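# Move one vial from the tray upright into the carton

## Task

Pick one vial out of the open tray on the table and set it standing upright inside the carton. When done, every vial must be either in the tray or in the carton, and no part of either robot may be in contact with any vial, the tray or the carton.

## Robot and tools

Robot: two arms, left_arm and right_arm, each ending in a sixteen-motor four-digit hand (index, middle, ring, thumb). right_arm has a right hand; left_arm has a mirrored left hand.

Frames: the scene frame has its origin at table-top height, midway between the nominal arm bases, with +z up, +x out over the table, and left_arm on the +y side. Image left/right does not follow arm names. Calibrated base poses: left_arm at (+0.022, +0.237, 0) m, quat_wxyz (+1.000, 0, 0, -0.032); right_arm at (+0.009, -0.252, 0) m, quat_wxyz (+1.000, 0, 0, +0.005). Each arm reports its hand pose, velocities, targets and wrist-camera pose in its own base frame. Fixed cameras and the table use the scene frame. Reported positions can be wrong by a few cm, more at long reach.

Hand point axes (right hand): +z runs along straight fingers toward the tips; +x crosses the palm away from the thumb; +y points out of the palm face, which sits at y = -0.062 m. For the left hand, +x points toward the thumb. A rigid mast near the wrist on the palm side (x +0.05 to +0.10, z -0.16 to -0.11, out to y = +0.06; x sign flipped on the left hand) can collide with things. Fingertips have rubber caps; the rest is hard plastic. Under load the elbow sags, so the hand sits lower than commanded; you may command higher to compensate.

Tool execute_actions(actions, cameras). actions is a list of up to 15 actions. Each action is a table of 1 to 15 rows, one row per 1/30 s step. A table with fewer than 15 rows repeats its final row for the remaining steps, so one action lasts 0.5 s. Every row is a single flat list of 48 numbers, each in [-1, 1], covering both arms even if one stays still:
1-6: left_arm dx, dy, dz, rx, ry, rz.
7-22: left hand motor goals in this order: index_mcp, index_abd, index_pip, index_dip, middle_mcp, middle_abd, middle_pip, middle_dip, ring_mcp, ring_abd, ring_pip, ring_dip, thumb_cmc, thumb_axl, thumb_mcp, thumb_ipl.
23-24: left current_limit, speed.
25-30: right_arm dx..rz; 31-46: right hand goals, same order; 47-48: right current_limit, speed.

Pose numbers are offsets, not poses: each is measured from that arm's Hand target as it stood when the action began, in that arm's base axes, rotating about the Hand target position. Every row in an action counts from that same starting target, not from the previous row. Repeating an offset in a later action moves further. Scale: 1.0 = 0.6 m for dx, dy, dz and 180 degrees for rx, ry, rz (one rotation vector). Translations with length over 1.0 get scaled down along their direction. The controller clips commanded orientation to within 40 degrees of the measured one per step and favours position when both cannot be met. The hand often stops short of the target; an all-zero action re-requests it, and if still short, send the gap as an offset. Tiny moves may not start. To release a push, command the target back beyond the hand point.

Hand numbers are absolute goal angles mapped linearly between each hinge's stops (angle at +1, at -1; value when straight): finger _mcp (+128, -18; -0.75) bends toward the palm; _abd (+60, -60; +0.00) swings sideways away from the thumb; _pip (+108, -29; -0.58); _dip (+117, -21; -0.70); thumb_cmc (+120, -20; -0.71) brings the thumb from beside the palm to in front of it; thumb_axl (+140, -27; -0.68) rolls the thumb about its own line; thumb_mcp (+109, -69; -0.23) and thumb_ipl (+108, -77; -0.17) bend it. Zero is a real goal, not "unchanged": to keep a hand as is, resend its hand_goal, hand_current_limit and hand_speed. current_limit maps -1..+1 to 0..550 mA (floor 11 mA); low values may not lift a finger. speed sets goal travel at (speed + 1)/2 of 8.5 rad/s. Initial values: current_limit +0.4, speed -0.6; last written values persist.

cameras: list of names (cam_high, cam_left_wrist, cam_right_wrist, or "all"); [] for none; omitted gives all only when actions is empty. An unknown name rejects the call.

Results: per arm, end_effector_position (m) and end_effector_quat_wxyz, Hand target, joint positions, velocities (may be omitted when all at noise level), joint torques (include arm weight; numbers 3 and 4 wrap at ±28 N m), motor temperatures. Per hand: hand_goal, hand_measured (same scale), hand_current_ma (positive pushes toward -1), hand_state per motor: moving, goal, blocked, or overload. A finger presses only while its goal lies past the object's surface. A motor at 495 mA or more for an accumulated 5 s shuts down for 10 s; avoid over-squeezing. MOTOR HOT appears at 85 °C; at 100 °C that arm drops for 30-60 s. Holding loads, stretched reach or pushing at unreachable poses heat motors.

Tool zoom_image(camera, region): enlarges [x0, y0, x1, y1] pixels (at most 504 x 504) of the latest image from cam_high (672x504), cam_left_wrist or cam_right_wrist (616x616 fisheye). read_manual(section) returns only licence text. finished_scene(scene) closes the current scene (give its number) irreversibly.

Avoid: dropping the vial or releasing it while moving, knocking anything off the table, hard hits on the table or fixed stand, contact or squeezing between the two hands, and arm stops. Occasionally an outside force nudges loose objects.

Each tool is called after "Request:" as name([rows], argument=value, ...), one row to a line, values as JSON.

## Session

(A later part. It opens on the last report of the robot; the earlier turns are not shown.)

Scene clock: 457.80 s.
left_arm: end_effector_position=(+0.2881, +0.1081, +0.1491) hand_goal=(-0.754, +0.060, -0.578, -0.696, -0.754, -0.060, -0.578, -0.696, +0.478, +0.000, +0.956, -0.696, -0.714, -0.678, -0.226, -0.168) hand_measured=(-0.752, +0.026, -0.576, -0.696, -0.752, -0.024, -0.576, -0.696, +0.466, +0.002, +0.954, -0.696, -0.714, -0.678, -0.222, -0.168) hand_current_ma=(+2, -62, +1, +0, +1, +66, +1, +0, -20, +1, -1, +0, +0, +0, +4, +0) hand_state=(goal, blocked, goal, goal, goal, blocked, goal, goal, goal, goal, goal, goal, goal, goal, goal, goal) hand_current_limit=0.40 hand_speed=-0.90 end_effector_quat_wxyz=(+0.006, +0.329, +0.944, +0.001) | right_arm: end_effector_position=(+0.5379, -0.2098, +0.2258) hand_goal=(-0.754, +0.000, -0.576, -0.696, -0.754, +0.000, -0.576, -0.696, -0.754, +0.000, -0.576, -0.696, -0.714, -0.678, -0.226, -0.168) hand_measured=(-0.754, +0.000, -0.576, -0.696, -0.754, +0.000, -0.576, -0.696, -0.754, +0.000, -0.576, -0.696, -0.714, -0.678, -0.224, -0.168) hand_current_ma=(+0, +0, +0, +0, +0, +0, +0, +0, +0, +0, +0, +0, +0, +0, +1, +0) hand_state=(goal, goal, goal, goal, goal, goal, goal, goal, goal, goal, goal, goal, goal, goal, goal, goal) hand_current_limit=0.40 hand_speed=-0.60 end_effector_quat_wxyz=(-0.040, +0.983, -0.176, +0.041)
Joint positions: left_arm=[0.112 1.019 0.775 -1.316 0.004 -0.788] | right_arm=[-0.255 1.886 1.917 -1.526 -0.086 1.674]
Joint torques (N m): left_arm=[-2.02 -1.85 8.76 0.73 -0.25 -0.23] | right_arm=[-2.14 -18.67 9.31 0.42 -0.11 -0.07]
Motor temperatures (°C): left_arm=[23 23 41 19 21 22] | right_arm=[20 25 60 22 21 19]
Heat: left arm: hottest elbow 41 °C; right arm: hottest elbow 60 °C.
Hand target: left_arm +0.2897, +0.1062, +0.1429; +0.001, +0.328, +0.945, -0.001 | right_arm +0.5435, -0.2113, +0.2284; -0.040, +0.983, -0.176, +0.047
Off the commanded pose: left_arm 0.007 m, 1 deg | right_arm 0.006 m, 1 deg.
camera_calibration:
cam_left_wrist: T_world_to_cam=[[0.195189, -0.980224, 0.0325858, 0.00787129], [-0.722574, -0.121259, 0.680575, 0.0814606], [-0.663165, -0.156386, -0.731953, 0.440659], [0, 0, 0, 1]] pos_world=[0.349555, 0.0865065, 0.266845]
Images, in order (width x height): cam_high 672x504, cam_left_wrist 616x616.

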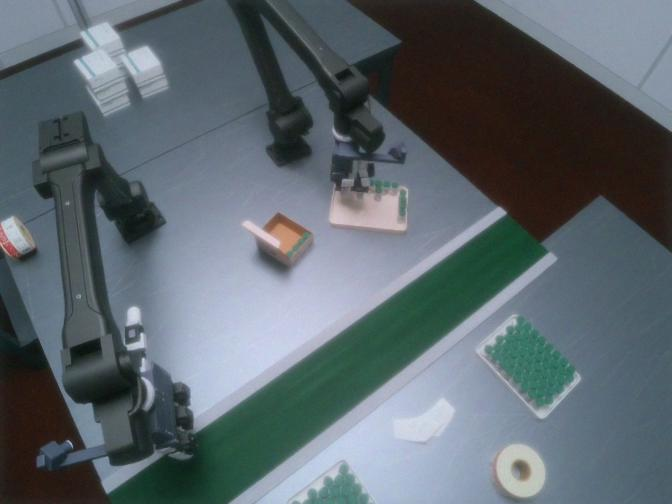

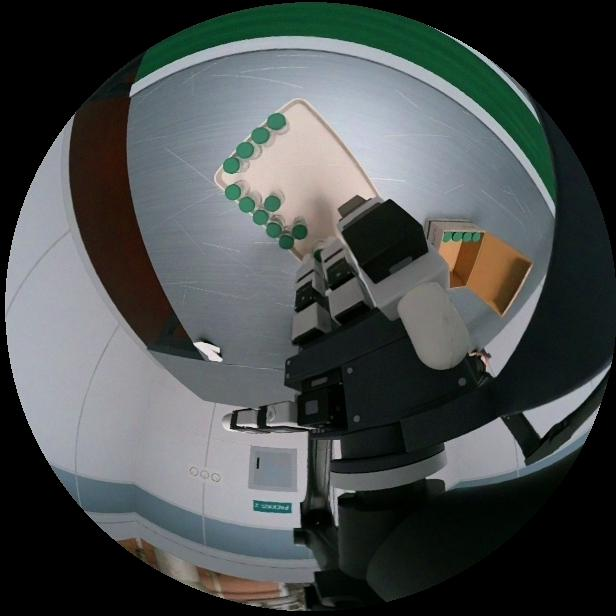

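Request:
execute_actions([
  [[0,0,0,0,0,0,-0.753,0.11,-0.577,-0.696,-0.753,-0.11,-0.577,-0.696,0.479,0,0.956,-0.696,-0.714,-0.678,-0.226,-0.168,0.4,-0.9,0,0,0,0,0,0,-0.754,0,-0.576,-0.696,-0.754,0,-0.576,-0.696,-0.754,0,-0.576,-0.696,-0.714,-0.678,-0.226,-0.168,0.4,-0.6]],
  [[0,0,0.04,0,0,0,-0.753,0.11,-0.577,-0.696,-0.753,-0.11,-0.577,-0.696,0.479,0,0.956,-0.696,-0.714,-0.678,-0.226,-0.168,0.4,-0.9,0,0,0,0,0,0,-0.754,0,-0.576,-0.696,-0.754,0,-0.576,-0.696,-0.754,0,-0.576,-0.696,-0.714,-0.678,-0.226,-0.168,0.4,-0.6]],
  [[0,0,0.05,0,0,0,-0.753,0.11,-0.577,-0.696,-0.753,-0.11,-0.577,-0.696,0.479,0,0.956,-0.696,-0.714,-0.678,-0.226,-0.168,0.4,-0.9,0,0,0,0,0,0,-0.754,0,-0.576,-0.696,-0.754,0,-0.576,-0.696,-0.754,0,-0.576,-0.696,-0.714,-0.678,-0.226,-0.168,0.4,-0.6]],
], cameras=["cam_left_wrist","cam_high"])

Request:
zoom_image(camera="cam_high", region=[300, 130, 400, 230])

Request:
zoom_image(camera="cam_left_wrist", region=[240, 160, 400, 320])

Scene clock: 474.43 s.
left_arm: end_effector_position=(+0.2813, +0.1074, +0.1787) hand_goal=(-0.754, +0.110, -0.578, -0.696, -0.754, -0.110, -0.578, -0.696, +0.478, +0.000, +0.956, -0.696, -0.714, -0.678, -0.226, -0.168) hand_measured=(-0.752, +0.030, -0.576, -0.696, -0.752, -0.026, -0.576, -0.696, +0.466, +0.002, +0.954, -0.696, -0.714, -0.678, -0.222, -0.168) hand_current_ma=(+2, -195, +1, +0, +1, +208, +1, +0, -20, +1, -1, +0, +0, +0, +4, +0) hand_state=(goal, blocked, goal, goal, goal, blocked, goal, goal, goal, goal, goal, goal, goal, goal, goal, goal) hand_current_limit=0.40 hand_speed=-0.90 end_effector_quat_wxyz=(-0.015, +0.329, +0.944, -0.009) | right_arm: end_effector_position=(+0.5379, -0.2098, +0.2258) hand_goal=(-0.754, +0.000, -0.576, -0.696, -0.754, +0.000, -0.576, -0.696, -0.754, +0.000, -0.576, -0.696, -0.714, -0.678, -0.226, -0.168) hand_measured=(-0.754, +0.000, -0.576, -0.696, -0.754, +0.000, -0.576, -0.696, -0.754, +0.000, -0.576, -0.696, -0.714, -0.678, -0.224, -0.168) hand_current_ma=(+0, +0, +0, +0, +0, +0, +0, +0, +0, +0, +0, +0, +0, +0, +1, +0) hand_state=(goal, goal, goal, goal, goal, goal, goal, goal, goal, goal, goal, goal, goal, goal, goal, goal) hand_current_limit=0.40 hand_speed=-0.60 end_effector_quat_wxyz=(-0.040, +0.983, -0.176, +0.041)
Joint positions: left_arm=[0.112 1.013 0.856 -1.448 0.003 -0.788] | right_arm=[-0.255 1.886 1.917 -1.526 -0.086 1.674]
Joint torques (N m): left_arm=[-1.79 -3.72 12.42 -0.57 -0.19 -0.25] | right_arm=[-2.2 -18.67 9.32 0.43 -0.11 -0.07]
Motor temperatures (°C): left_arm=[23 23 41 19 21 22] | right_arm=[20 26 60 22 21 19]
Heat: left arm: hottest elbow 41 °C; right arm: hottest elbow 60 °C.
Hand target: left_arm +0.2898, +0.1063, +0.1969; +0.001, +0.328, +0.945, -0.001 | right_arm +0.5435, -0.2113, +0.2284; -0.040, +0.983, -0.176, +0.047
Off the commanded pose: left_arm 0.020 m, 2 deg | right_arm 0.006 m, 1 deg.
camera_calibration:
cam_left_wrist: T_world_to_cam=[[0.196552, -0.980087, 0.0282389, 0.00796986], [-0.690775, -0.117978, 0.71338, 0.0411467], [-0.695843, -0.159723, -0.700208, 0.461631], [0, 0, 0, 1]] pos_world=[0.348079, 0.0863988, 0.29366]
Images, in order (width x height): cam_high 672x504, cam_left_wrist 616x616.

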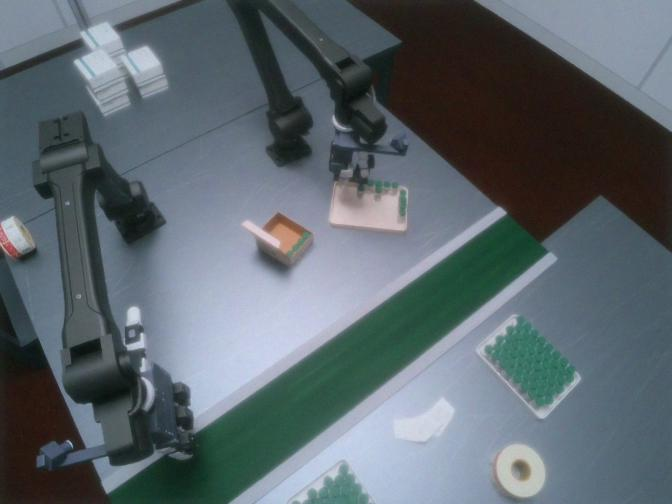

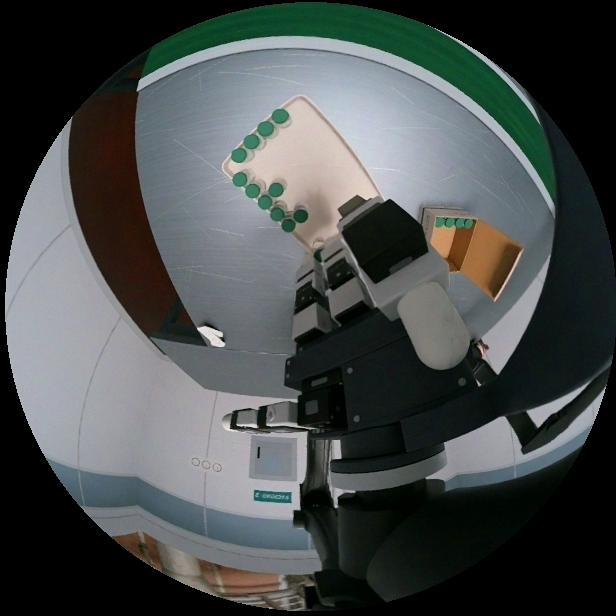

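Scaled by 5.040 from the camera's 672x504 image, which has a finer 960x720 frame.

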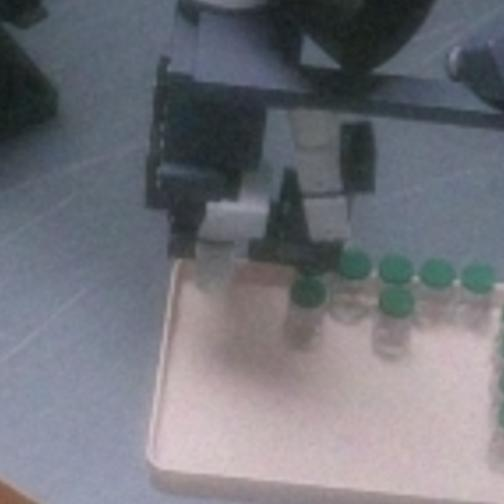

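Scaled by 3.150 from the camera's 616x616 image, which has a finer 880x880 frame.

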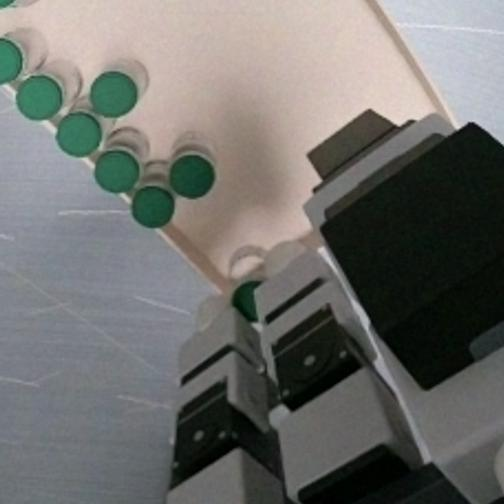

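Request:
execute_actions([
  [[0,0,0.05,0,0,0,-0.753,0.11,-0.577,-0.696,-0.753,-0.11,-0.577,-0.696,0.479,0,0.956,-0.696,-0.714,-0.678,-0.226,-0.168,0.4,-0.9,0,0,0,0,0,0,-0.754,0,-0.576,-0.696,-0.754,0,-0.576,-0.696,-0.754,0,-0.576,-0.696,-0.714,-0.678,-0.226,-0.168,0.4,-0.6]],
  [[0.0044,-0.0756,0.03,0,0,-0.0808,-0.753,0.11,-0.577,-0.696,-0.753,-0.11,-0.577,-0.696,0.479,0,0.956,-0.696,-0.714,-0.678,-0.226,-0.168,0.4,-0.9,0,0,0,0,0,0,-0.754,0,-0.576,-0.696,-0.754,0,-0.576,-0.696,-0.754,0,-0.576,-0.696,-0.714,-0.678,-0.226,-0.168,0.4,-0.6]],
  [[0.0044,-0.0756,0,0,0,-0.0808,-0.753,0.11,-0.577,-0.696,-0.753,-0.11,-0.577,-0.696,0.479,0,0.956,-0.696,-0.714,-0.678,-0.226,-0.168,0.4,-0.9,0,0,0,0,0,0,-0.754,0,-0.576,-0.696,-0.754,0,-0.576,-0.696,-0.754,0,-0.576,-0.696,-0.714,-0.678,-0.226,-0.168,0.4,-0.6]],
  [[0.0044,-0.0756,0,0,0,-0.0808,-0.753,0.11,-0.577,-0.696,-0.753,-0.11,-0.577,-0.696,0.479,0,0.956,-0.696,-0.714,-0.678,-0.226,-0.168,0.4,-0.9,0,0,0,0,0,0,-0.754,0,-0.576,-0.696,-0.754,0,-0.576,-0.696,-0.754,0,-0.576,-0.696,-0.714,-0.678,-0.226,-0.168,0.4,-0.6]],
  [[0.0044,-0.0756,0,0,0,-0.0808,-0.753,0.11,-0.577,-0.696,-0.753,-0.11,-0.577,-0.696,0.479,0,0.956,-0.696,-0.714,-0.678,-0.226,-0.168,0.4,-0.9,0,0,0,0,0,0,-0.754,0,-0.576,-0.696,-0.754,0,-0.576,-0.696,-0.754,0,-0.576,-0.696,-0.714,-0.678,-0.226,-0.168,0.4,-0.6]],
  [[0.0044,-0.0756,0,0,0,-0.0808,-0.753,0.11,-0.577,-0.696,-0.753,-0.11,-0.577,-0.696,0.479,0,0.956,-0.696,-0.714,-0.678,-0.226,-0.168,0.4,-0.9,0,0,0,0,0,0,-0.754,0,-0.576,-0.696,-0.754,0,-0.576,-0.696,-0.754,0,-0.576,-0.696,-0.714,-0.678,-0.226,-0.168,0.4,-0.6]],
], cameras=["cam_left_wrist","cam_high"])

Scene clock: 503.93 s.
left_arm: end_effector_position=(+0.2905, -0.1110, +0.2298) hand_goal=(-0.754, +0.110, -0.578, -0.696, -0.754, -0.110, -0.578, -0.696, +0.478, +0.000, +0.956, -0.696, -0.714, -0.678, -0.226, -0.168) hand_measured=(-0.752, +0.030, -0.576, -0.696, -0.752, -0.026, -0.576, -0.696, +0.466, +0.002, +0.954, -0.696, -0.714, -0.678, -0.222, -0.168) hand_current_ma=(+2, -195, +1, +0, +2, +208, +1, +0, -20, +1, -1, +0, +0, +0, +4, +0) hand_state=(goal, blocked, goal, goal, goal, blocked, goal, goal, goal, goal, goal, goal, goal, goal, goal, goal) hand_current_limit=0.40 hand_speed=-0.90 end_effector_quat_wxyz=(-0.016, +0.818, +0.575, -0.008) | right_arm: end_effector_position=(+0.5379, -0.2098, +0.2258) hand_goal=(-0.754, +0.000, -0.576, -0.696, -0.754, +0.000, -0.576, -0.696, -0.754, +0.000, -0.576, -0.696, -0.714, -0.678, -0.226, -0.168) hand_measured=(-0.754, +0.000, -0.576, -0.696, -0.754, +0.000, -0.576, -0.696, -0.754, +0.000, -0.576, -0.696, -0.714, -0.678, -0.224, -0.168) hand_current_ma=(+0, +0, +0, +0, +0, +0, +0, +0, +0, +0, +0, +0, +0, +0, +1, +0) hand_state=(goal, goal, goal, goal, goal, goal, goal, goal, goal, goal, goal, goal, goal, goal, goal, goal) hand_current_limit=0.40 hand_speed=-0.60 end_effector_quat_wxyz=(-0.040, +0.983, -0.176, +0.041)
Joint positions: left_arm=[-0.47 0.944 0.952 -1.614 -0.001 -0.124] | right_arm=[-0.255 1.886 1.917 -1.526 -0.086 1.674]
Joint torques (N m): left_arm=[-1.73 -1.08 12.97 0.47 -0.02 0.05] | right_arm=[-2.14 -18.61 9.32 0.42 -0.11 -0.07]
Motor temperatures (°C): left_arm=[23 23 45 19 21 22] | right_arm=[20 26 60 22 21 19]
Heat: left arm: hottest elbow 45 °C; right arm: hottest elbow 60 °C.
Hand target: left_arm +0.3030, -0.1207, +0.2449; +0.000, +0.824, +0.566, -0.001 | right_arm +0.5435, -0.2113, +0.2284; -0.040, +0.983, -0.176, +0.047
Off the commanded pose: left_arm 0.022 m, 2 deg | right_arm 0.006 m, 1 deg.
camera_calibration:
cam_left_wrist: T_world_to_cam=[[-0.86561, -0.49853, 0.0467575, 0.148376], [-0.322396, 0.626352, 0.709749, -0.0382134], [-0.383118, 0.599292, -0.702901, 0.462934], [0, 0, 0, 1]] pos_world=[0.293474, -0.179528, 0.345581]
Images, in order (width x height): cam_high 672x504, cam_left_wrist 616x616.

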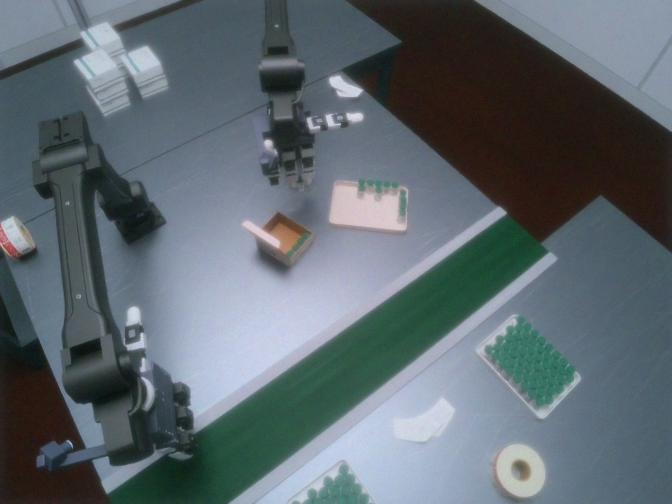

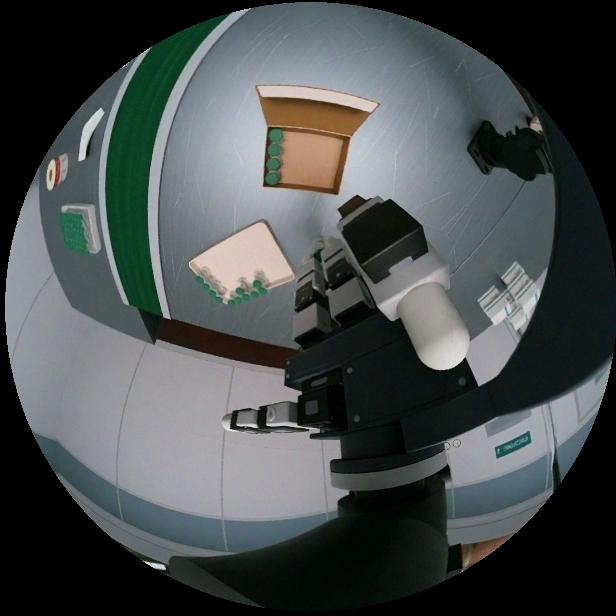

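Request:
zoom_image(camera="cam_left_wrist", region=[240, 70, 400, 230])

Request:
zoom_image(camera="cam_left_wrist", region=[260, 200, 380, 320])

Request:
zoom_image(camera="cam_high", region=[230, 130, 370, 270])

Scaled by 3.150 from the camera's 616x616 image, which has a finer 880x880 frame.

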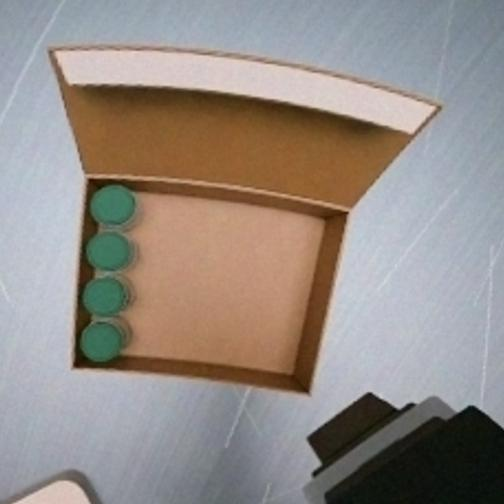

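Scaled by 4.200 from the camera's 616x616 image, which has a finer 880x880 frame.

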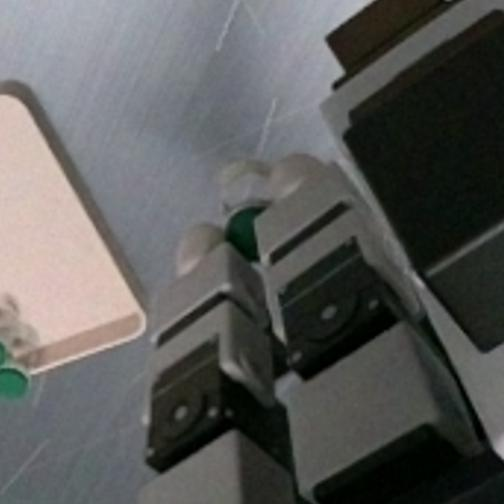

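Scaled by 3.600 from the camera's 672x504 image, which has a finer 960x720 frame.

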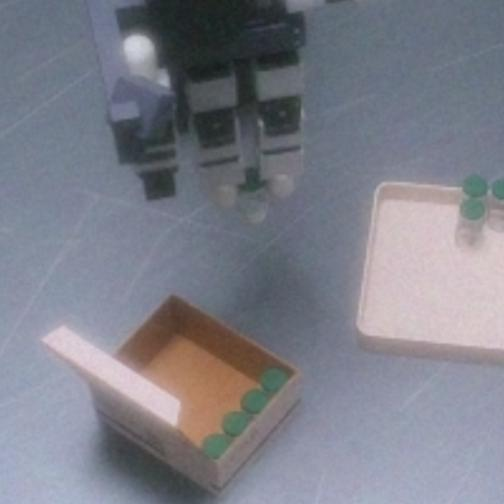

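Request:
execute_actions([
  [[0.0087,-0.078,0,0,0,-0.0852,-0.753,0.11,-0.577,-0.696,-0.753,-0.11,-0.577,-0.696,0.479,0,0.956,-0.696,-0.714,-0.678,-0.226,-0.168,0.4,-0.9,0,0,0,0,0,0,-0.754,0,-0.576,-0.696,-0.754,0,-0.576,-0.696,-0.754,0,-0.576,-0.696,-0.714,-0.678,-0.226,-0.168,0.4,-0.6]],
  [[0.0087,-0.078,0,0,0,-0.0852,-0.753,0.11,-0.577,-0.696,-0.753,-0.11,-0.577,-0.696,0.479,0,0.956,-0.696,-0.714,-0.678,-0.226,-0.168,0.4,-0.9,0,0,0,0,0,0,-0.754,0,-0.576,-0.696,-0.754,0,-0.576,-0.696,-0.754,0,-0.576,-0.696,-0.714,-0.678,-0.226,-0.168,0.4,-0.6]],
  [[0.0087,-0.078,-0.03,0,0,-0.0852,-0.753,0.11,-0.577,-0.696,-0.753,-0.11,-0.577,-0.696,0.479,0,0.956,-0.696,-0.714,-0.678,-0.226,-0.168,0.4,-0.9,0,0,0,0,0,0,-0.754,0,-0.576,-0.696,-0.754,0,-0.576,-0.696,-0.754,0,-0.576,-0.696,-0.714,-0.678,-0.226,-0.168,0.4,-0.6]],
], cameras=["cam_left_wrist","cam_high"])

Request:
zoom_image(camera="cam_left_wrist", region=[220, 140, 400, 320])

Request:
zoom_image(camera="cam_high", region=[220, 140, 340, 260])

Scene clock: 550.03 s.
left_arm: end_effector_position=(+0.3075, -0.2487, +0.2135) hand_goal=(-0.754, +0.110, -0.578, -0.696, -0.754, -0.110, -0.578, -0.696, +0.478, +0.000, +0.956, -0.696, -0.714, -0.678, -0.226, -0.168) hand_measured=(-0.752, +0.030, -0.576, -0.696, -0.752, -0.026, -0.576, -0.696, +0.466, +0.002, +0.954, -0.696, -0.714, -0.678, -0.222, -0.168) hand_current_ma=(+2, -195, +1, +0, +2, +208, +1, +0, -20, +1, -1, +0, +0, +0, +4, +0) hand_state=(goal, blocked, goal, goal, goal, blocked, goal, goal, goal, goal, goal, goal, goal, goal, goal, goal) hand_current_limit=0.40 hand_speed=-0.90 end_effector_quat_wxyz=(-0.014, +0.978, +0.209, -0.011) | right_arm: end_effector_position=(+0.5379, -0.2098, +0.2258) hand_goal=(-0.754, +0.000, -0.576, -0.696, -0.754, +0.000, -0.576, -0.696, -0.754, +0.000, -0.576, -0.696, -0.714, -0.678, -0.226, -0.168) hand_measured=(-0.754, +0.000, -0.576, -0.696, -0.754, +0.000, -0.576, -0.696, -0.754, +0.000, -0.576, -0.696, -0.714, -0.678, -0.224, -0.168) hand_current_ma=(+0, +0, +0, +0, +0, +0, +0, +0, +0, +0, +0, +0, +0, +0, +1, +0) hand_state=(goal, goal, goal, goal, goal, goal, goal, goal, goal, goal, goal, goal, goal, goal, goal, goal) hand_current_limit=0.40 hand_speed=-0.60 end_effector_quat_wxyz=(-0.040, +0.983, -0.176, +0.041)
Joint positions: left_arm=[-0.621 1.178 1.067 -1.496 -0.002 0.528] | right_arm=[-0.255 1.886 1.917 -1.526 -0.086 1.674]
Joint torques (N m): left_arm=[-1.55 -5.13 12.74 0.61 0.07 0.05] | right_arm=[-2.2 -18.67 9.32 0.42 -0.11 -0.07]
Motor temperatures (°C): left_arm=[23 23 48 19 21 22] | right_arm=[19 26 60 22 21 19]
Heat: left arm: hottest elbow 48 °C; right arm: hottest elbow 60 °C.
Hand target: left_arm +0.3186, -0.2611, +0.2269; +0.000, +0.980, +0.199, -0.001 | right_arm +0.5435, -0.2113, +0.2284; -0.040, +0.983, -0.176, +0.047
Off the commanded pose: left_arm 0.021 m, 2 deg | right_arm 0.006 m, 1 deg.
camera_calibration:
cam_left_wrist: T_world_to_cam=[[-0.959053, 0.27647, 0.0615003, 0.313545], [0.23936, 0.675088, 0.697827, -0.0930103], [0.15141, 0.683974, -0.713621, 0.39947], [0, 0, 0, 1]] pos_world=[0.262485, -0.297123, 0.330692]
Images, in order (width x height): cam_high 672x504, cam_left_wrist 616x616.

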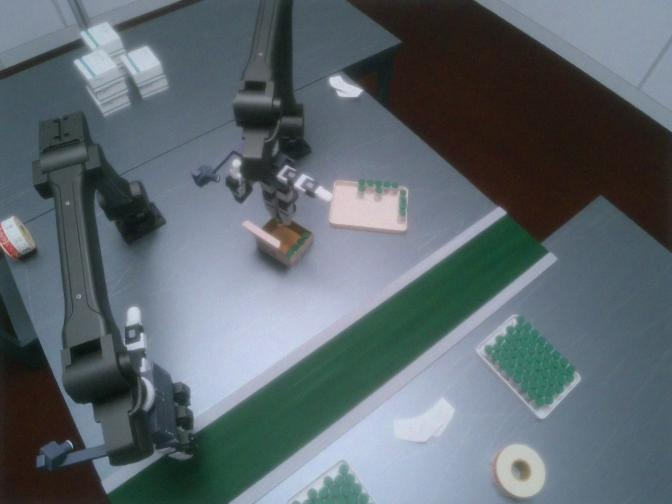

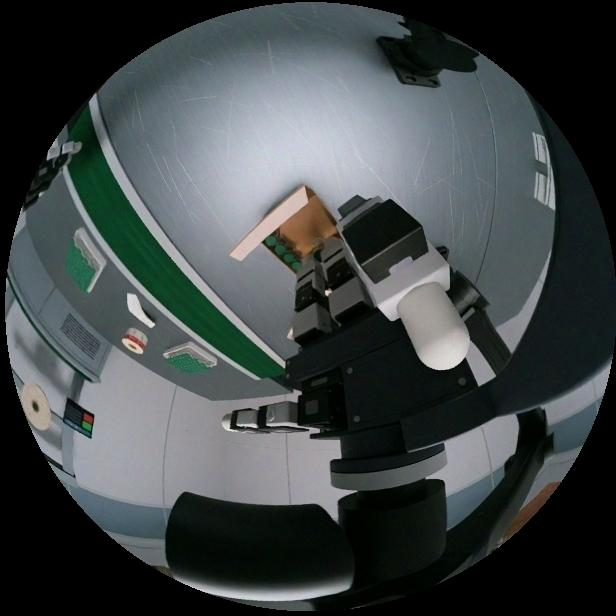

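Scaled by 2.800 from the camera's 616x616 image, which has a finer 880x880 frame.

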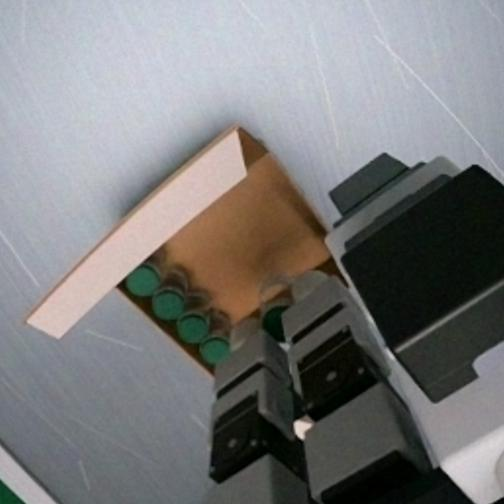

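Scaled by 4.200 from the camera's 672x504 image, which has a finer 960x720 frame.

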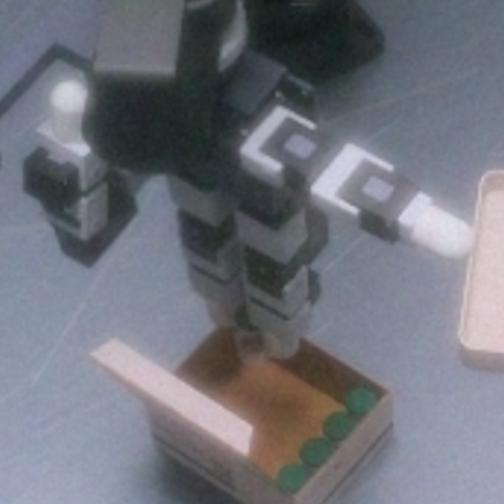

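Request:
execute_actions([
  [[-0.006,0.005,-0.03,0,0,0,-0.753,0.11,-0.577,-0.696,-0.753,-0.11,-0.577,-0.696,0.479,0,0.956,-0.696,-0.714,-0.678,-0.226,-0.168,0.4,-0.9,0,0,0,0,0,0,-0.754,0,-0.576,-0.696,-0.754,0,-0.576,-0.696,-0.754,0,-0.576,-0.696,-0.714,-0.678,-0.226,-0.168,0.4,-0.6]],
], cameras=["cam_left_wrist","cam_high"])

Request:
zoom_image(camera="cam_left_wrist", region=[220, 140, 400, 320])

Request:
zoom_image(camera="cam_high", region=[220, 160, 340, 280])

Scene clock: 565.40 s.
left_arm: end_effector_position=(+0.3149, -0.2545, +0.2145) hand_goal=(-0.754, +0.110, -0.578, -0.696, -0.754, -0.110, -0.578, -0.696, +0.478, +0.000, +0.956, -0.696, -0.714, -0.678, -0.226, -0.168) hand_measured=(-0.752, +0.030, -0.576, -0.696, -0.752, -0.026, -0.576, -0.696, +0.466, +0.002, +0.954, -0.696, -0.714, -0.678, -0.222, -0.168) hand_current_ma=(+2, -195, +1, +0, +2, +208, +1, +0, -20, +1, -1, +0, +0, +0, +4, +0) hand_state=(goal, blocked, goal, goal, goal, blocked, goal, goal, goal, goal, goal, goal, goal, goal, goal, goal) hand_current_limit=0.40 hand_speed=-0.90 end_effector_quat_wxyz=(+0.000, +0.978, +0.208, +0.001) | right_arm: end_effector_position=(+0.5379, -0.2098, +0.2258) hand_goal=(-0.754, +0.000, -0.576, -0.696, -0.754, +0.000, -0.576, -0.696, -0.754, +0.000, -0.576, -0.696, -0.714, -0.678, -0.226, -0.168) hand_measured=(-0.754, +0.000, -0.576, -0.696, -0.754, +0.000, -0.576, -0.696, -0.754, +0.000, -0.576, -0.696, -0.714, -0.678, -0.224, -0.168) hand_current_ma=(+0, +0, +0, +0, +0, +0, +0, +0, +0, +0, +0, +0, +0, +0, +1, +0) hand_state=(goal, goal, goal, goal, goal, goal, goal, goal, goal, goal, goal, goal, goal, goal, goal, goal) hand_current_limit=0.40 hand_speed=-0.60 end_effector_quat_wxyz=(-0.040, +0.983, -0.176, +0.041)
Joint positions: left_arm=[-0.621 1.178 1.061 -1.452 -0.001 0.53] | right_arm=[-0.255 1.886 1.917 -1.526 -0.086 1.674]
Joint torques (N m): left_arm=[-0.79 -5.42 9.07 0.76 0.08 0.02] | right_arm=[-2.2 -18.67 9.32 0.43 -0.11 -0.07]
Motor temperatures (°C): left_arm=[23 23 47 19 21 22] | right_arm=[19 26 60 22 21 19]
Heat: left arm: hottest elbow 47 °C; right arm: hottest elbow 60 °C.
Hand target: left_arm +0.3151, -0.2580, +0.2089; +0.000, +0.980, +0.199, -0.001 | right_arm +0.5435, -0.2113, +0.2284; -0.040, +0.983, -0.176, +0.047
Off the commanded pose: left_arm 0.007 m, 1 deg | right_arm 0.006 m, 1 deg.
camera_calibration:
cam_left_wrist: T_world_to_cam=[[-0.959671, 0.279994, 0.0252074, 0.331067], [0.219663, 0.690876, 0.688795, -0.079383], [0.175444, 0.666554, -0.724518, 0.393375], [0, 0, 0, 1]] pos_world=[0.266137, -0.300059, 0.331341]
Images, in order (width x height): cam_high 672x504, cam_left_wrist 616x616.

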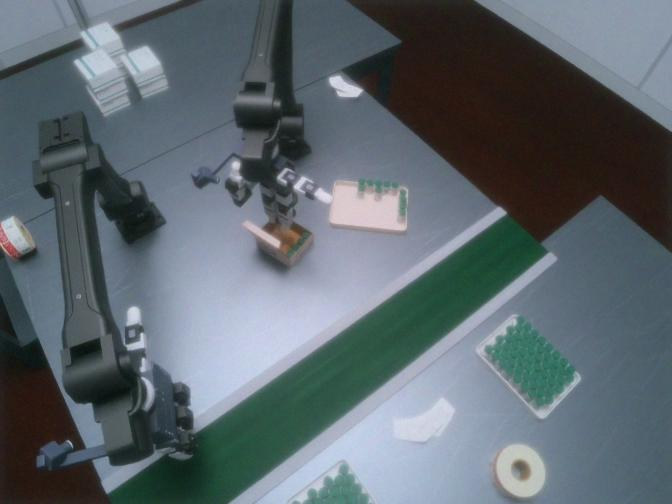

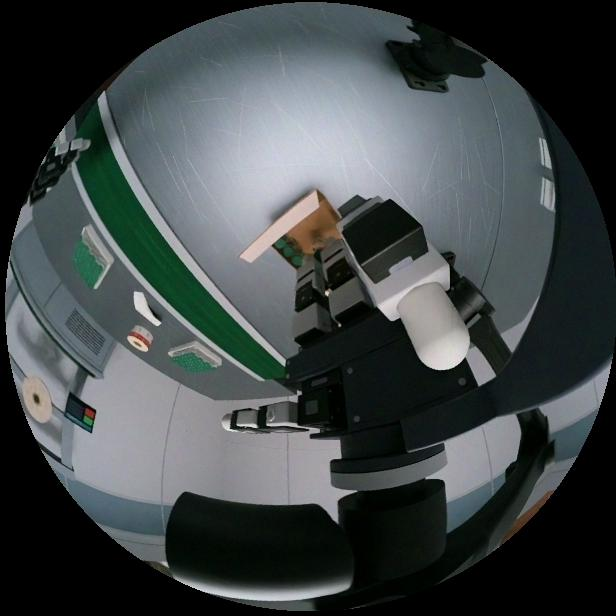

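Scaled by 2.800 from the camera's 616x616 image, which has a finer 880x880 frame.

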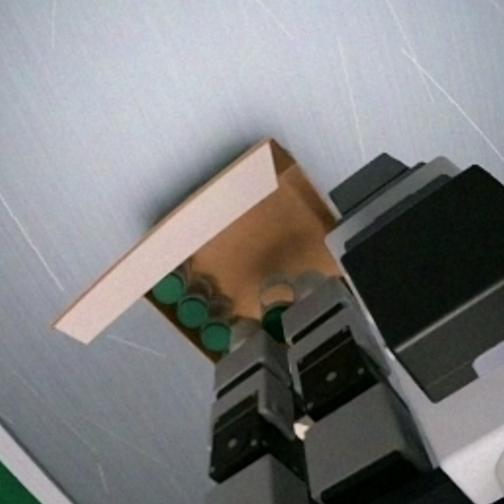

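Scaled by 4.200 from the camera's 672x504 image, which has a finer 960x720 frame.

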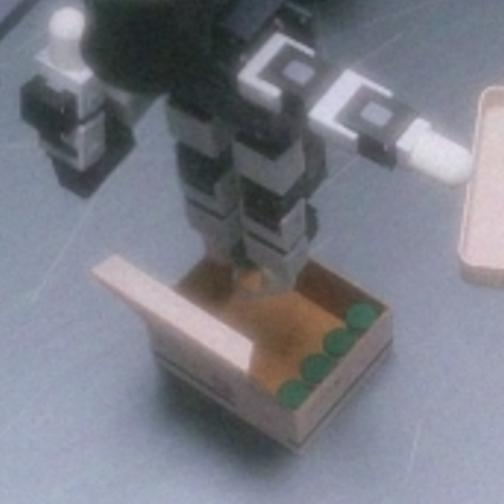

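Request:
execute_actions([
  [[-0.006,-0.0075,-0.03,0,0,0,-0.753,0.11,-0.577,-0.696,-0.753,-0.11,-0.577,-0.696,0.479,0,0.956,-0.696,-0.714,-0.678,-0.226,-0.168,0.4,-0.9,0,0,0,0,0,0,-0.754,0,-0.576,-0.696,-0.754,0,-0.576,-0.696,-0.754,0,-0.576,-0.696,-0.714,-0.678,-0.226,-0.168,0.4,-0.6]],
  [[0,0,-0.03,0,0,0,-0.753,0.11,-0.577,-0.696,-0.753,-0.11,-0.577,-0.696,0.479,0,0.956,-0.696,-0.714,-0.678,-0.226,-0.168,0.4,-0.9,0,0,0,0,0,0,-0.754,0,-0.576,-0.696,-0.754,0,-0.576,-0.696,-0.754,0,-0.576,-0.696,-0.714,-0.678,-0.226,-0.168,0.4,-0.6]],
], cameras=["cam_left_wrist","cam_high"])

Request:
zoom_image(camera="cam_left_wrist", region=[220, 140, 400, 320])

Request:
zoom_image(camera="cam_high", region=[220, 160, 340, 280])

Scene clock: 600.20 s.
left_arm: end_effector_position=(+0.3116, -0.2574, +0.1812) hand_goal=(-0.754, +0.110, -0.578, -0.696, -0.754, -0.110, -0.578, -0.696, +0.478, +0.000, +0.956, -0.696, -0.714, -0.678, -0.226, -0.168) hand_measured=(-0.752, +0.030, -0.576, -0.696, -0.752, -0.026, -0.576, -0.696, +0.466, +0.002, +0.954, -0.696, -0.714, -0.678, -0.222, -0.168) hand_current_ma=(+2, -195, +1, +0, +2, +208, +1, +0, -20, +1, -1, +0, +0, +0, +4, +0) hand_state=(goal, blocked, goal, goal, goal, blocked, goal, goal, goal, goal, goal, goal, goal, goal, goal, goal) hand_current_limit=0.40 hand_speed=-0.90 end_effector_quat_wxyz=(+0.003, +0.979, +0.203, +0.003) | right_arm: end_effector_position=(+0.5379, -0.2098, +0.2258) hand_goal=(-0.754, +0.000, -0.576, -0.696, -0.754, +0.000, -0.576, -0.696, -0.754, +0.000, -0.576, -0.696, -0.714, -0.678, -0.226, -0.168) hand_measured=(-0.754, +0.000, -0.576, -0.696, -0.754, +0.000, -0.576, -0.696, -0.754, +0.000, -0.576, -0.696, -0.714, -0.678, -0.224, -0.168) hand_current_ma=(+0, +0, +0, +0, +0, +0, +0, +0, +0, +0, +0, +0, +0, +0, +1, +0) hand_state=(goal, goal, goal, goal, goal, goal, goal, goal, goal, goal, goal, goal, goal, goal, goal, goal) hand_current_limit=0.40 hand_speed=-0.60 end_effector_quat_wxyz=(-0.040, +0.983, -0.176, +0.041)
Joint positions: left_arm=[-0.632 1.186 0.977 -1.353 -0.001 0.53] | right_arm=[-0.255 1.886 1.917 -1.526 -0.086 1.674]
Joint torques (N m): left_arm=[-2.37 -4.72 9.02 0.83 0.09 -0.13] | right_arm=[-2.2 -18.67 9.32 0.42 -0.11 -0.07]
Motor temperatures (°C): left_arm=[23 23 44 19 21 22] | right_arm=[19 26 60 22 21 19]
Heat: left arm: hottest elbow 44 °C; right arm: hottest elbow 60 °C.
Hand target: left_arm +0.3115, -0.2625, +0.1729; +0.000, +0.980, +0.199, -0.001 | right_arm +0.5435, -0.2113, +0.2284; -0.040, +0.983, -0.176, +0.047
Off the commanded pose: left_arm 0.010 m, 1 deg | right_arm 0.006 m, 1 deg.
camera_calibration:
cam_left_wrist: T_world_to_cam=[[-0.956863, 0.289949, 0.0185298, 0.332369], [0.222907, 0.69172, 0.686903, -0.0541749], [0.186349, 0.661402, -0.726513, 0.36734], [0, 0, 0, 1]] pos_world=[0.261654, -0.301855, 0.297931]
Images, in order (width x height): cam_high 672x504, cam_left_wrist 616x616.

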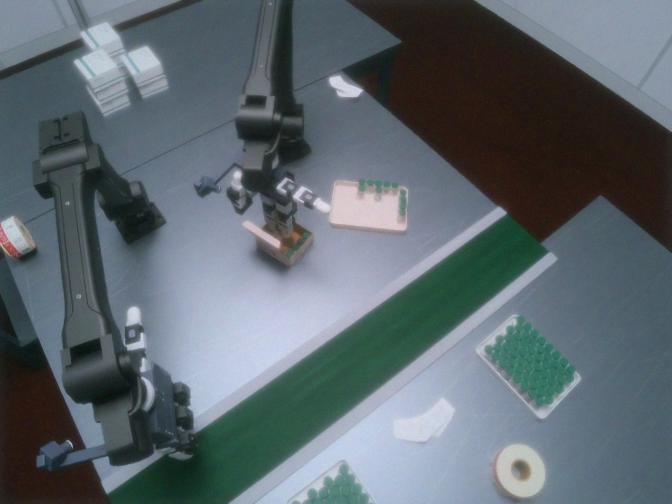

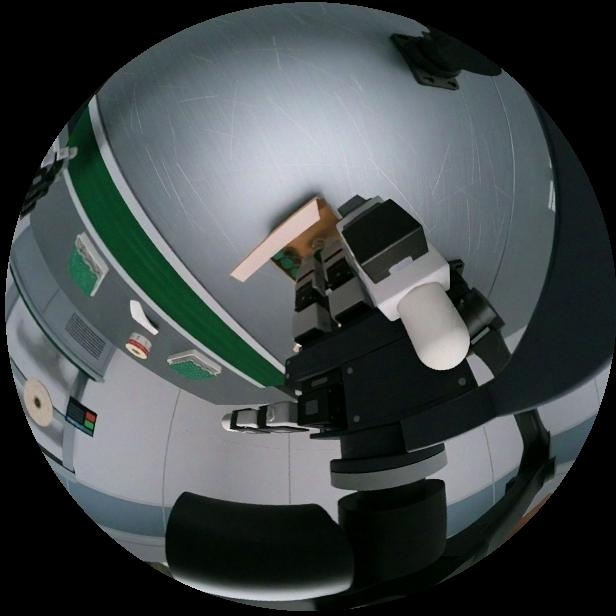

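Scaled by 2.800 from the camera's 616x616 image, which has a finer 880x880 frame.

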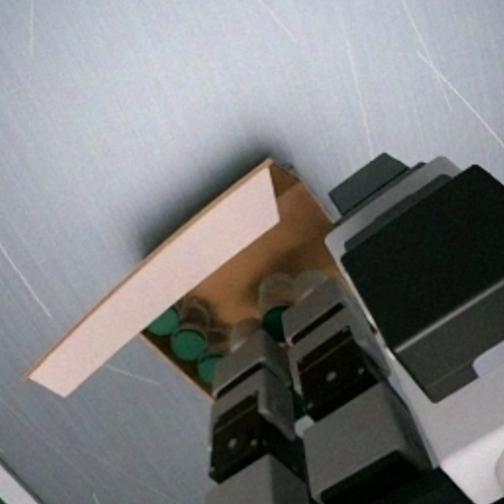

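Scaled by 4.200 from the camera's 672x504 image, which has a finer 960x720 frame.

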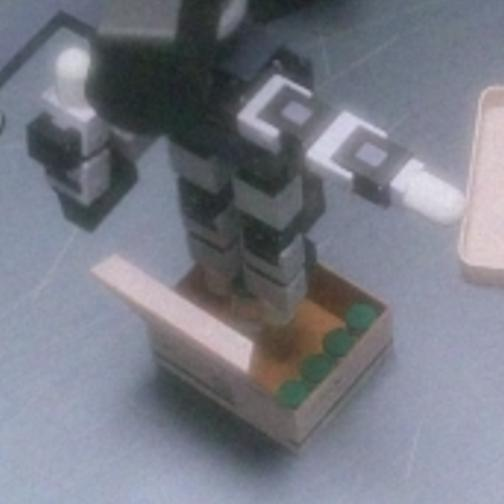

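Request:
execute_actions([
  [[0,-0.002,-0.03,0,0,0,-0.753,0.11,-0.577,-0.696,-0.753,-0.11,-0.577,-0.696,0.479,0,0.956,-0.696,-0.714,-0.678,-0.226,-0.168,0.4,-0.9,0,0,0,0,0,0,-0.754,0,-0.576,-0.696,-0.754,0,-0.576,-0.696,-0.754,0,-0.576,-0.696,-0.714,-0.678,-0.226,-0.168,0.4,-0.6]],
], cameras=["cam_left_wrist","cam_high"])

Request:
zoom_image(camera="cam_left_wrist", region=[240, 160, 360, 280])

Request:
zoom_image(camera="cam_high", region=[240, 180, 340, 280])

Scene clock: 611.60 s.
left_arm: end_effector_position=(+0.3119, -0.2587, +0.1629) hand_goal=(-0.754, +0.110, -0.578, -0.696, -0.754, -0.110, -0.578, -0.696, +0.478, +0.000, +0.956, -0.696, -0.714, -0.678, -0.226, -0.168) hand_measured=(-0.752, +0.030, -0.576, -0.696, -0.752, -0.026, -0.576, -0.696, +0.466, +0.002, +0.954, -0.696, -0.714, -0.678, -0.222, -0.168) hand_current_ma=(+2, -195, +1, +0, +2, +208, +1, +0, -20, +1, -1, +0, +0, +0, +4, +0) hand_state=(goal, blocked, goal, goal, goal, blocked, goal, goal, goal, goal, goal, goal, goal, goal, goal, goal) hand_current_limit=0.40 hand_speed=-0.90 end_effector_quat_wxyz=(+0.003, +0.979, +0.202, +0.003) | right_arm: end_effector_position=(+0.5379, -0.2098, +0.2258) hand_goal=(-0.754, +0.000, -0.576, -0.696, -0.754, +0.000, -0.576, -0.696, -0.754, +0.000, -0.576, -0.696, -0.714, -0.678, -0.226, -0.168) hand_measured=(-0.754, +0.000, -0.576, -0.696, -0.754, +0.000, -0.576, -0.696, -0.754, +0.000, -0.576, -0.696, -0.714, -0.678, -0.224, -0.168) hand_current_ma=(+0, +0, +0, +0, +0, +0, +0, +0, +0, +0, +0, +0, +0, +0, +1, +0) hand_state=(goal, goal, goal, goal, goal, goal, goal, goal, goal, goal, goal, goal, goal, goal, goal, goal) hand_current_limit=0.40 hand_speed=-0.60 end_effector_quat_wxyz=(-0.040, +0.983, -0.176, +0.041)
Joint positions: left_arm=[-0.634 1.202 0.941 -1.301 -0.001 0.53] | right_arm=[-0.255 1.886 1.917 -1.526 -0.086 1.674]
Joint torques (N m): left_arm=[-2.26 -4.6 8.98 0.83 0.08 -0.17] | right_arm=[-2.2 -18.61 9.32 0.42 -0.11 -0.07]
Motor temperatures (°C): left_arm=[23 23 43 19 21 22] | right_arm=[19 26 60 22 21 19]
Heat: left arm: hottest elbow 43 °C; right arm: hottest elbow 60 °C.
Hand target: left_arm +0.3115, -0.2638, +0.1550; +0.000, +0.980, +0.199, -0.001 | right_arm +0.5435, -0.2113, +0.2284; -0.040, +0.983, -0.176, +0.047
Off the commanded pose: left_arm 0.009 m, 1 deg | right_arm 0.006 m, 1 deg.
camera_calibration:
cam_left_wrist: T_world_to_cam=[[-0.956171, 0.292174, 0.0192479, 0.333665], [0.224947, 0.690902, 0.687061, -0.041602], [0.187443, 0.661278, -0.726345, 0.354476], [0, 0, 0, 1]] pos_world=[0.261955, -0.303152, 0.279632]
Images, in order (width x height): cam_high 672x504, cam_left_wrist 616x616.

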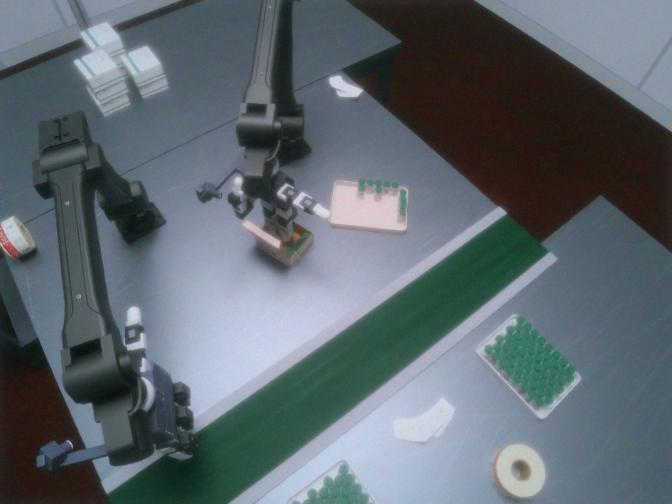

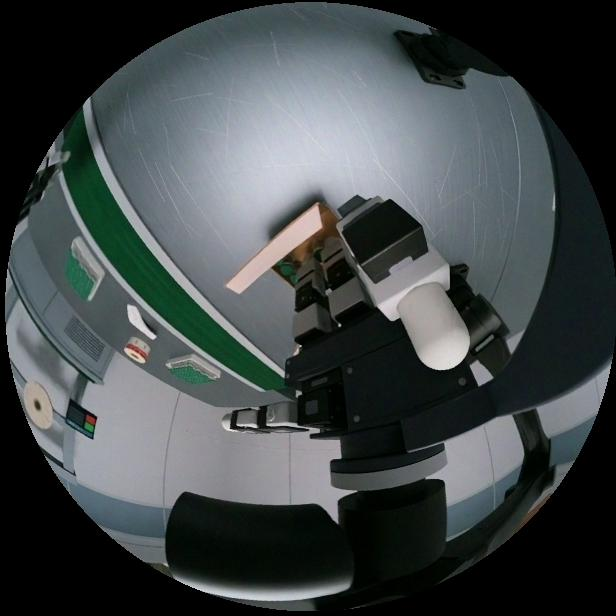

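Scaled by 4.200 from the camera's 616x616 image, which has a finer 880x880 frame.

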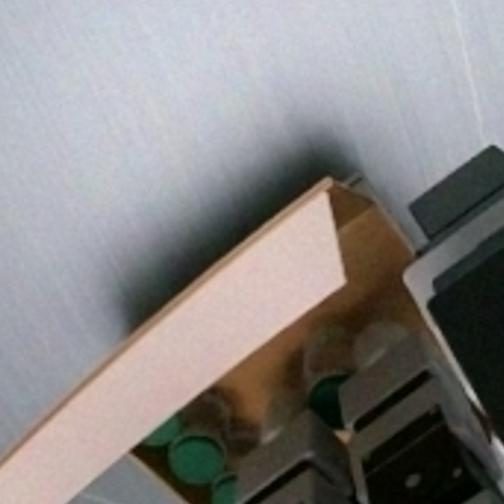

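Scaled by 5.040 from the camera's 672x504 image, which has a finer 960x720 frame.

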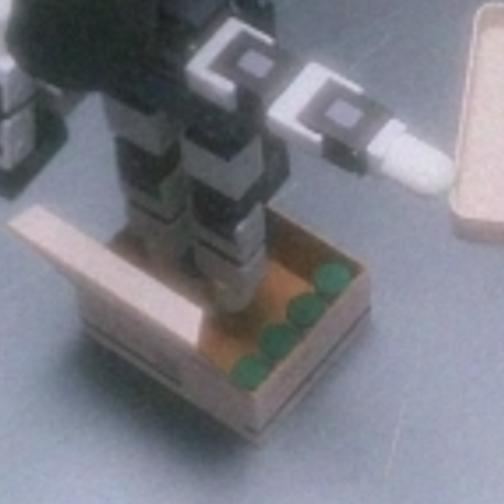

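Request:
execute_actions([
  [[0,0,-0.015,0,0,0,-0.753,0.11,-0.577,-0.696,-0.753,-0.11,-0.577,-0.696,0.479,0,0.956,-0.696,-0.714,-0.678,-0.226,-0.168,0.4,-0.9,0,0,0,0,0,0,-0.754,0,-0.576,-0.696,-0.754,0,-0.576,-0.696,-0.754,0,-0.576,-0.696,-0.714,-0.678,-0.226,-0.168,0.4,-0.6]],
])

Request:
execute_actions([
  [[0,0,-0.007,0,0,0,-0.753,0.11,-0.577,-0.696,-0.753,-0.11,-0.577,-0.696,0.479,0,0.956,-0.696,-0.714,-0.678,-0.226,-0.168,0.4,-0.9,0,0,0,0,0,0,-0.754,0,-0.576,-0.696,-0.754,0,-0.576,-0.696,-0.754,0,-0.576,-0.696,-0.714,-0.678,-0.226,-0.168,0.4,-0.6]],
], cameras=["cam_left_wrist","cam_high"])

Request:
zoom_image(camera="cam_left_wrist", region=[240, 160, 360, 280])

Request:
zoom_image(camera="cam_high", region=[240, 180, 340, 280])

Scene clock: 625.10 s.
left_arm: end_effector_position=(+0.3123, -0.2590, +0.1552) hand_goal=(-0.754, +0.110, -0.578, -0.696, -0.754, -0.110, -0.578, -0.696, +0.478, +0.000, +0.956, -0.696, -0.714, -0.678, -0.226, -0.168) hand_measured=(-0.752, +0.030, -0.576, -0.696, -0.752, -0.026, -0.576, -0.696, +0.466, +0.002, +0.954, -0.696, -0.714, -0.678, -0.222, -0.168) hand_current_ma=(+2, -195, +1, +0, +2, +208, +1, +0, -20, +1, -1, +0, +0, +0, +4, +0) hand_state=(goal, blocked, goal, goal, goal, blocked, goal, goal, goal, goal, goal, goal, goal, goal, goal, goal) hand_current_limit=0.40 hand_speed=-0.90 end_effector_quat_wxyz=(+0.004, +0.979, +0.202, +0.004) | right_arm: end_effector_position=(+0.5379, -0.2098, +0.2258) hand_goal=(-0.754, +0.000, -0.576, -0.696, -0.754, +0.000, -0.576, -0.696, -0.754, +0.000, -0.576, -0.696, -0.714, -0.678, -0.226, -0.168) hand_measured=(-0.754, +0.000, -0.576, -0.696, -0.754, +0.000, -0.576, -0.696, -0.754, +0.000, -0.576, -0.696, -0.714, -0.678, -0.224, -0.168) hand_current_ma=(+0, +0, +0, +0, +0, +0, +0, +0, +0, +0, +0, +0, +0, +0, +1, +0) hand_state=(goal, goal, goal, goal, goal, goal, goal, goal, goal, goal, goal, goal, goal, goal, goal, goal) hand_current_limit=0.40 hand_speed=-0.60 end_effector_quat_wxyz=(-0.040, +0.983, -0.176, +0.041)
Joint positions: left_arm=[-0.634 1.207 0.924 -1.275 -0.001 0.53] | right_arm=[-0.255 1.886 1.917 -1.526 -0.086 1.674]
Joint torques (N m): left_arm=[-1.79 -4.42 8.66 0.88 0.07 -0.12] | right_arm=[-2.26 -18.73 9.31 0.42 -0.11 -0.07]
Motor temperatures (°C): left_arm=[23 23 43 19 21 22] | right_arm=[19 26 60 22 21 19]
Heat: left arm: hottest elbow 43 °C; right arm: hottest elbow 60 °C.
Hand target: left_arm +0.3114, -0.2637, +0.1459; +0.000, +0.980, +0.199, -0.001 | right_arm +0.5435, -0.2113, +0.2284; -0.040, +0.983, -0.176, +0.047
Off the commanded pose: left_arm 0.010 m, 1 deg | right_arm 0.006 m, 1 deg.

Scene clock: 625.80 s.
left_arm: end_effector_position=(+0.3125, -0.2592, +0.1514) hand_goal=(-0.754, +0.110, -0.578, -0.696, -0.754, -0.110, -0.578, -0.696, +0.478, +0.000, +0.956, -0.696, -0.714, -0.678, -0.226, -0.168) hand_measured=(-0.752, +0.030, -0.576, -0.696, -0.752, -0.026, -0.576, -0.696, +0.466, +0.002, +0.954, -0.696, -0.714, -0.678, -0.222, -0.168) hand_current_ma=(+2, -195, +1, +0, +2, +208, +1, +0, -20, +1, -1, +0, +0, +0, +4, +0) hand_state=(goal, blocked, goal, goal, goal, blocked, goal, goal, goal, goal, goal, goal, goal, goal, goal, goal) hand_current_limit=0.40 hand_speed=-0.90 end_effector_quat_wxyz=(+0.005, +0.979, +0.202, +0.005) | right_arm: end_effector_position=(+0.5379, -0.2098, +0.2258) hand_goal=(-0.754, +0.000, -0.576, -0.696, -0.754, +0.000, -0.576, -0.696, -0.754, +0.000, -0.576, -0.696, -0.714, -0.678, -0.226, -0.168) hand_measured=(-0.754, +0.000, -0.576, -0.696, -0.754, +0.000, -0.576, -0.696, -0.754, +0.000, -0.576, -0.696, -0.714, -0.678, -0.224, -0.168) hand_current_ma=(+0, +0, +0, +0, +0, +0, +0, +0, +0, +0, +0, +0, +0, +0, +1, +0) hand_state=(goal, goal, goal, goal, goal, goal, goal, goal, goal, goal, goal, goal, goal, goal, goal, goal) hand_current_limit=0.40 hand_speed=-0.60 end_effector_quat_wxyz=(-0.040, +0.983, -0.176, +0.041)
Joint positions: left_arm=[-0.634 1.21 0.916 -1.263 -0.001 0.53] | right_arm=[-0.255 1.886 1.917 -1.526 -0.086 1.674]
Joint torques (N m): left_arm=[-2.08 -4.66 8.73 0.83 0.11 -0.15] | right_arm=[-2.2 -18.61 9.31 0.4 -0.11 -0.07]
Motor temperatures (°C): left_arm=[23 23 43 19 21 22] | right_arm=[19 26 60 22 21 19]
Heat: left arm: hottest elbow 43 °C; right arm: hottest elbow 60 °C.
Hand target: left_arm +0.3114, -0.2637, +0.1417; +0.000, +0.980, +0.199, -0.001 | right_arm +0.5435, -0.2113, +0.2284; -0.040, +0.983, -0.176, +0.047
Off the commanded pose: left_arm 0.011 m, 1 deg | right_arm 0.006 m, 1 deg.
camera_calibration:
cam_left_wrist: T_world_to_cam=[[-0.956255, 0.292136, 0.0152792, 0.335217], [0.222556, 0.692611, 0.686118, -0.0322041], [0.189857, 0.659504, -0.72733, 0.345308], [0, 0, 0, 1]] pos_world=[0.262161, -0.303357, 0.268127]
Images, in order (width x height): cam_high 672x504, cam_left_wrist 616x616.

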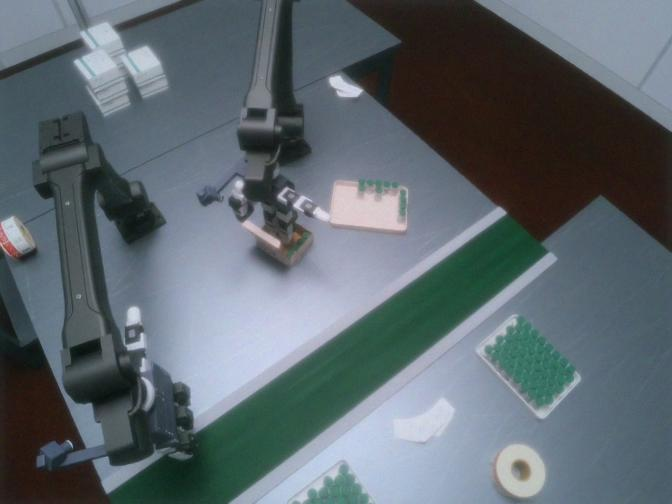

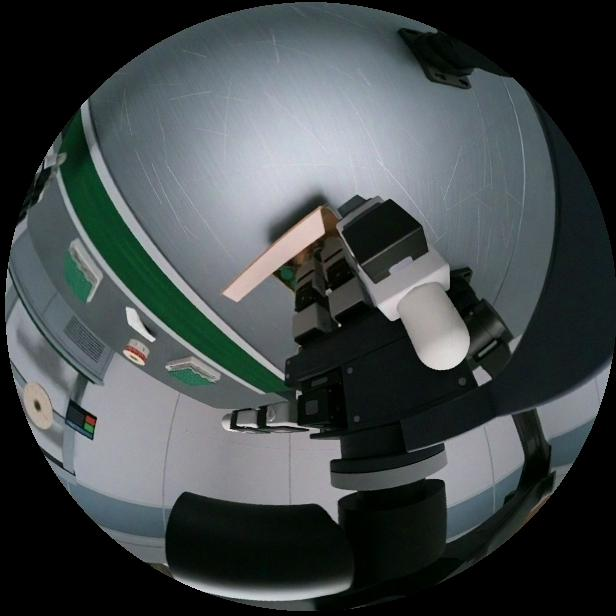

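Scaled by 4.200 from the camera's 616x616 image, which has a finer 880x880 frame.

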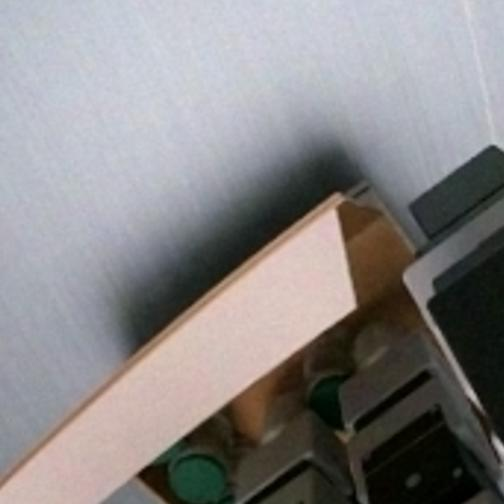

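Scaled by 5.040 from the camera's 672x504 image, which has a finer 960x720 frame.

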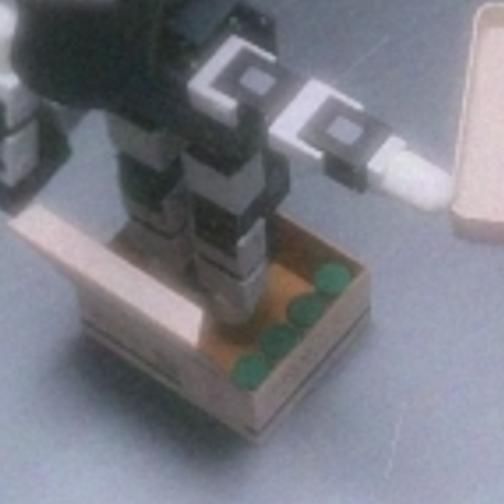

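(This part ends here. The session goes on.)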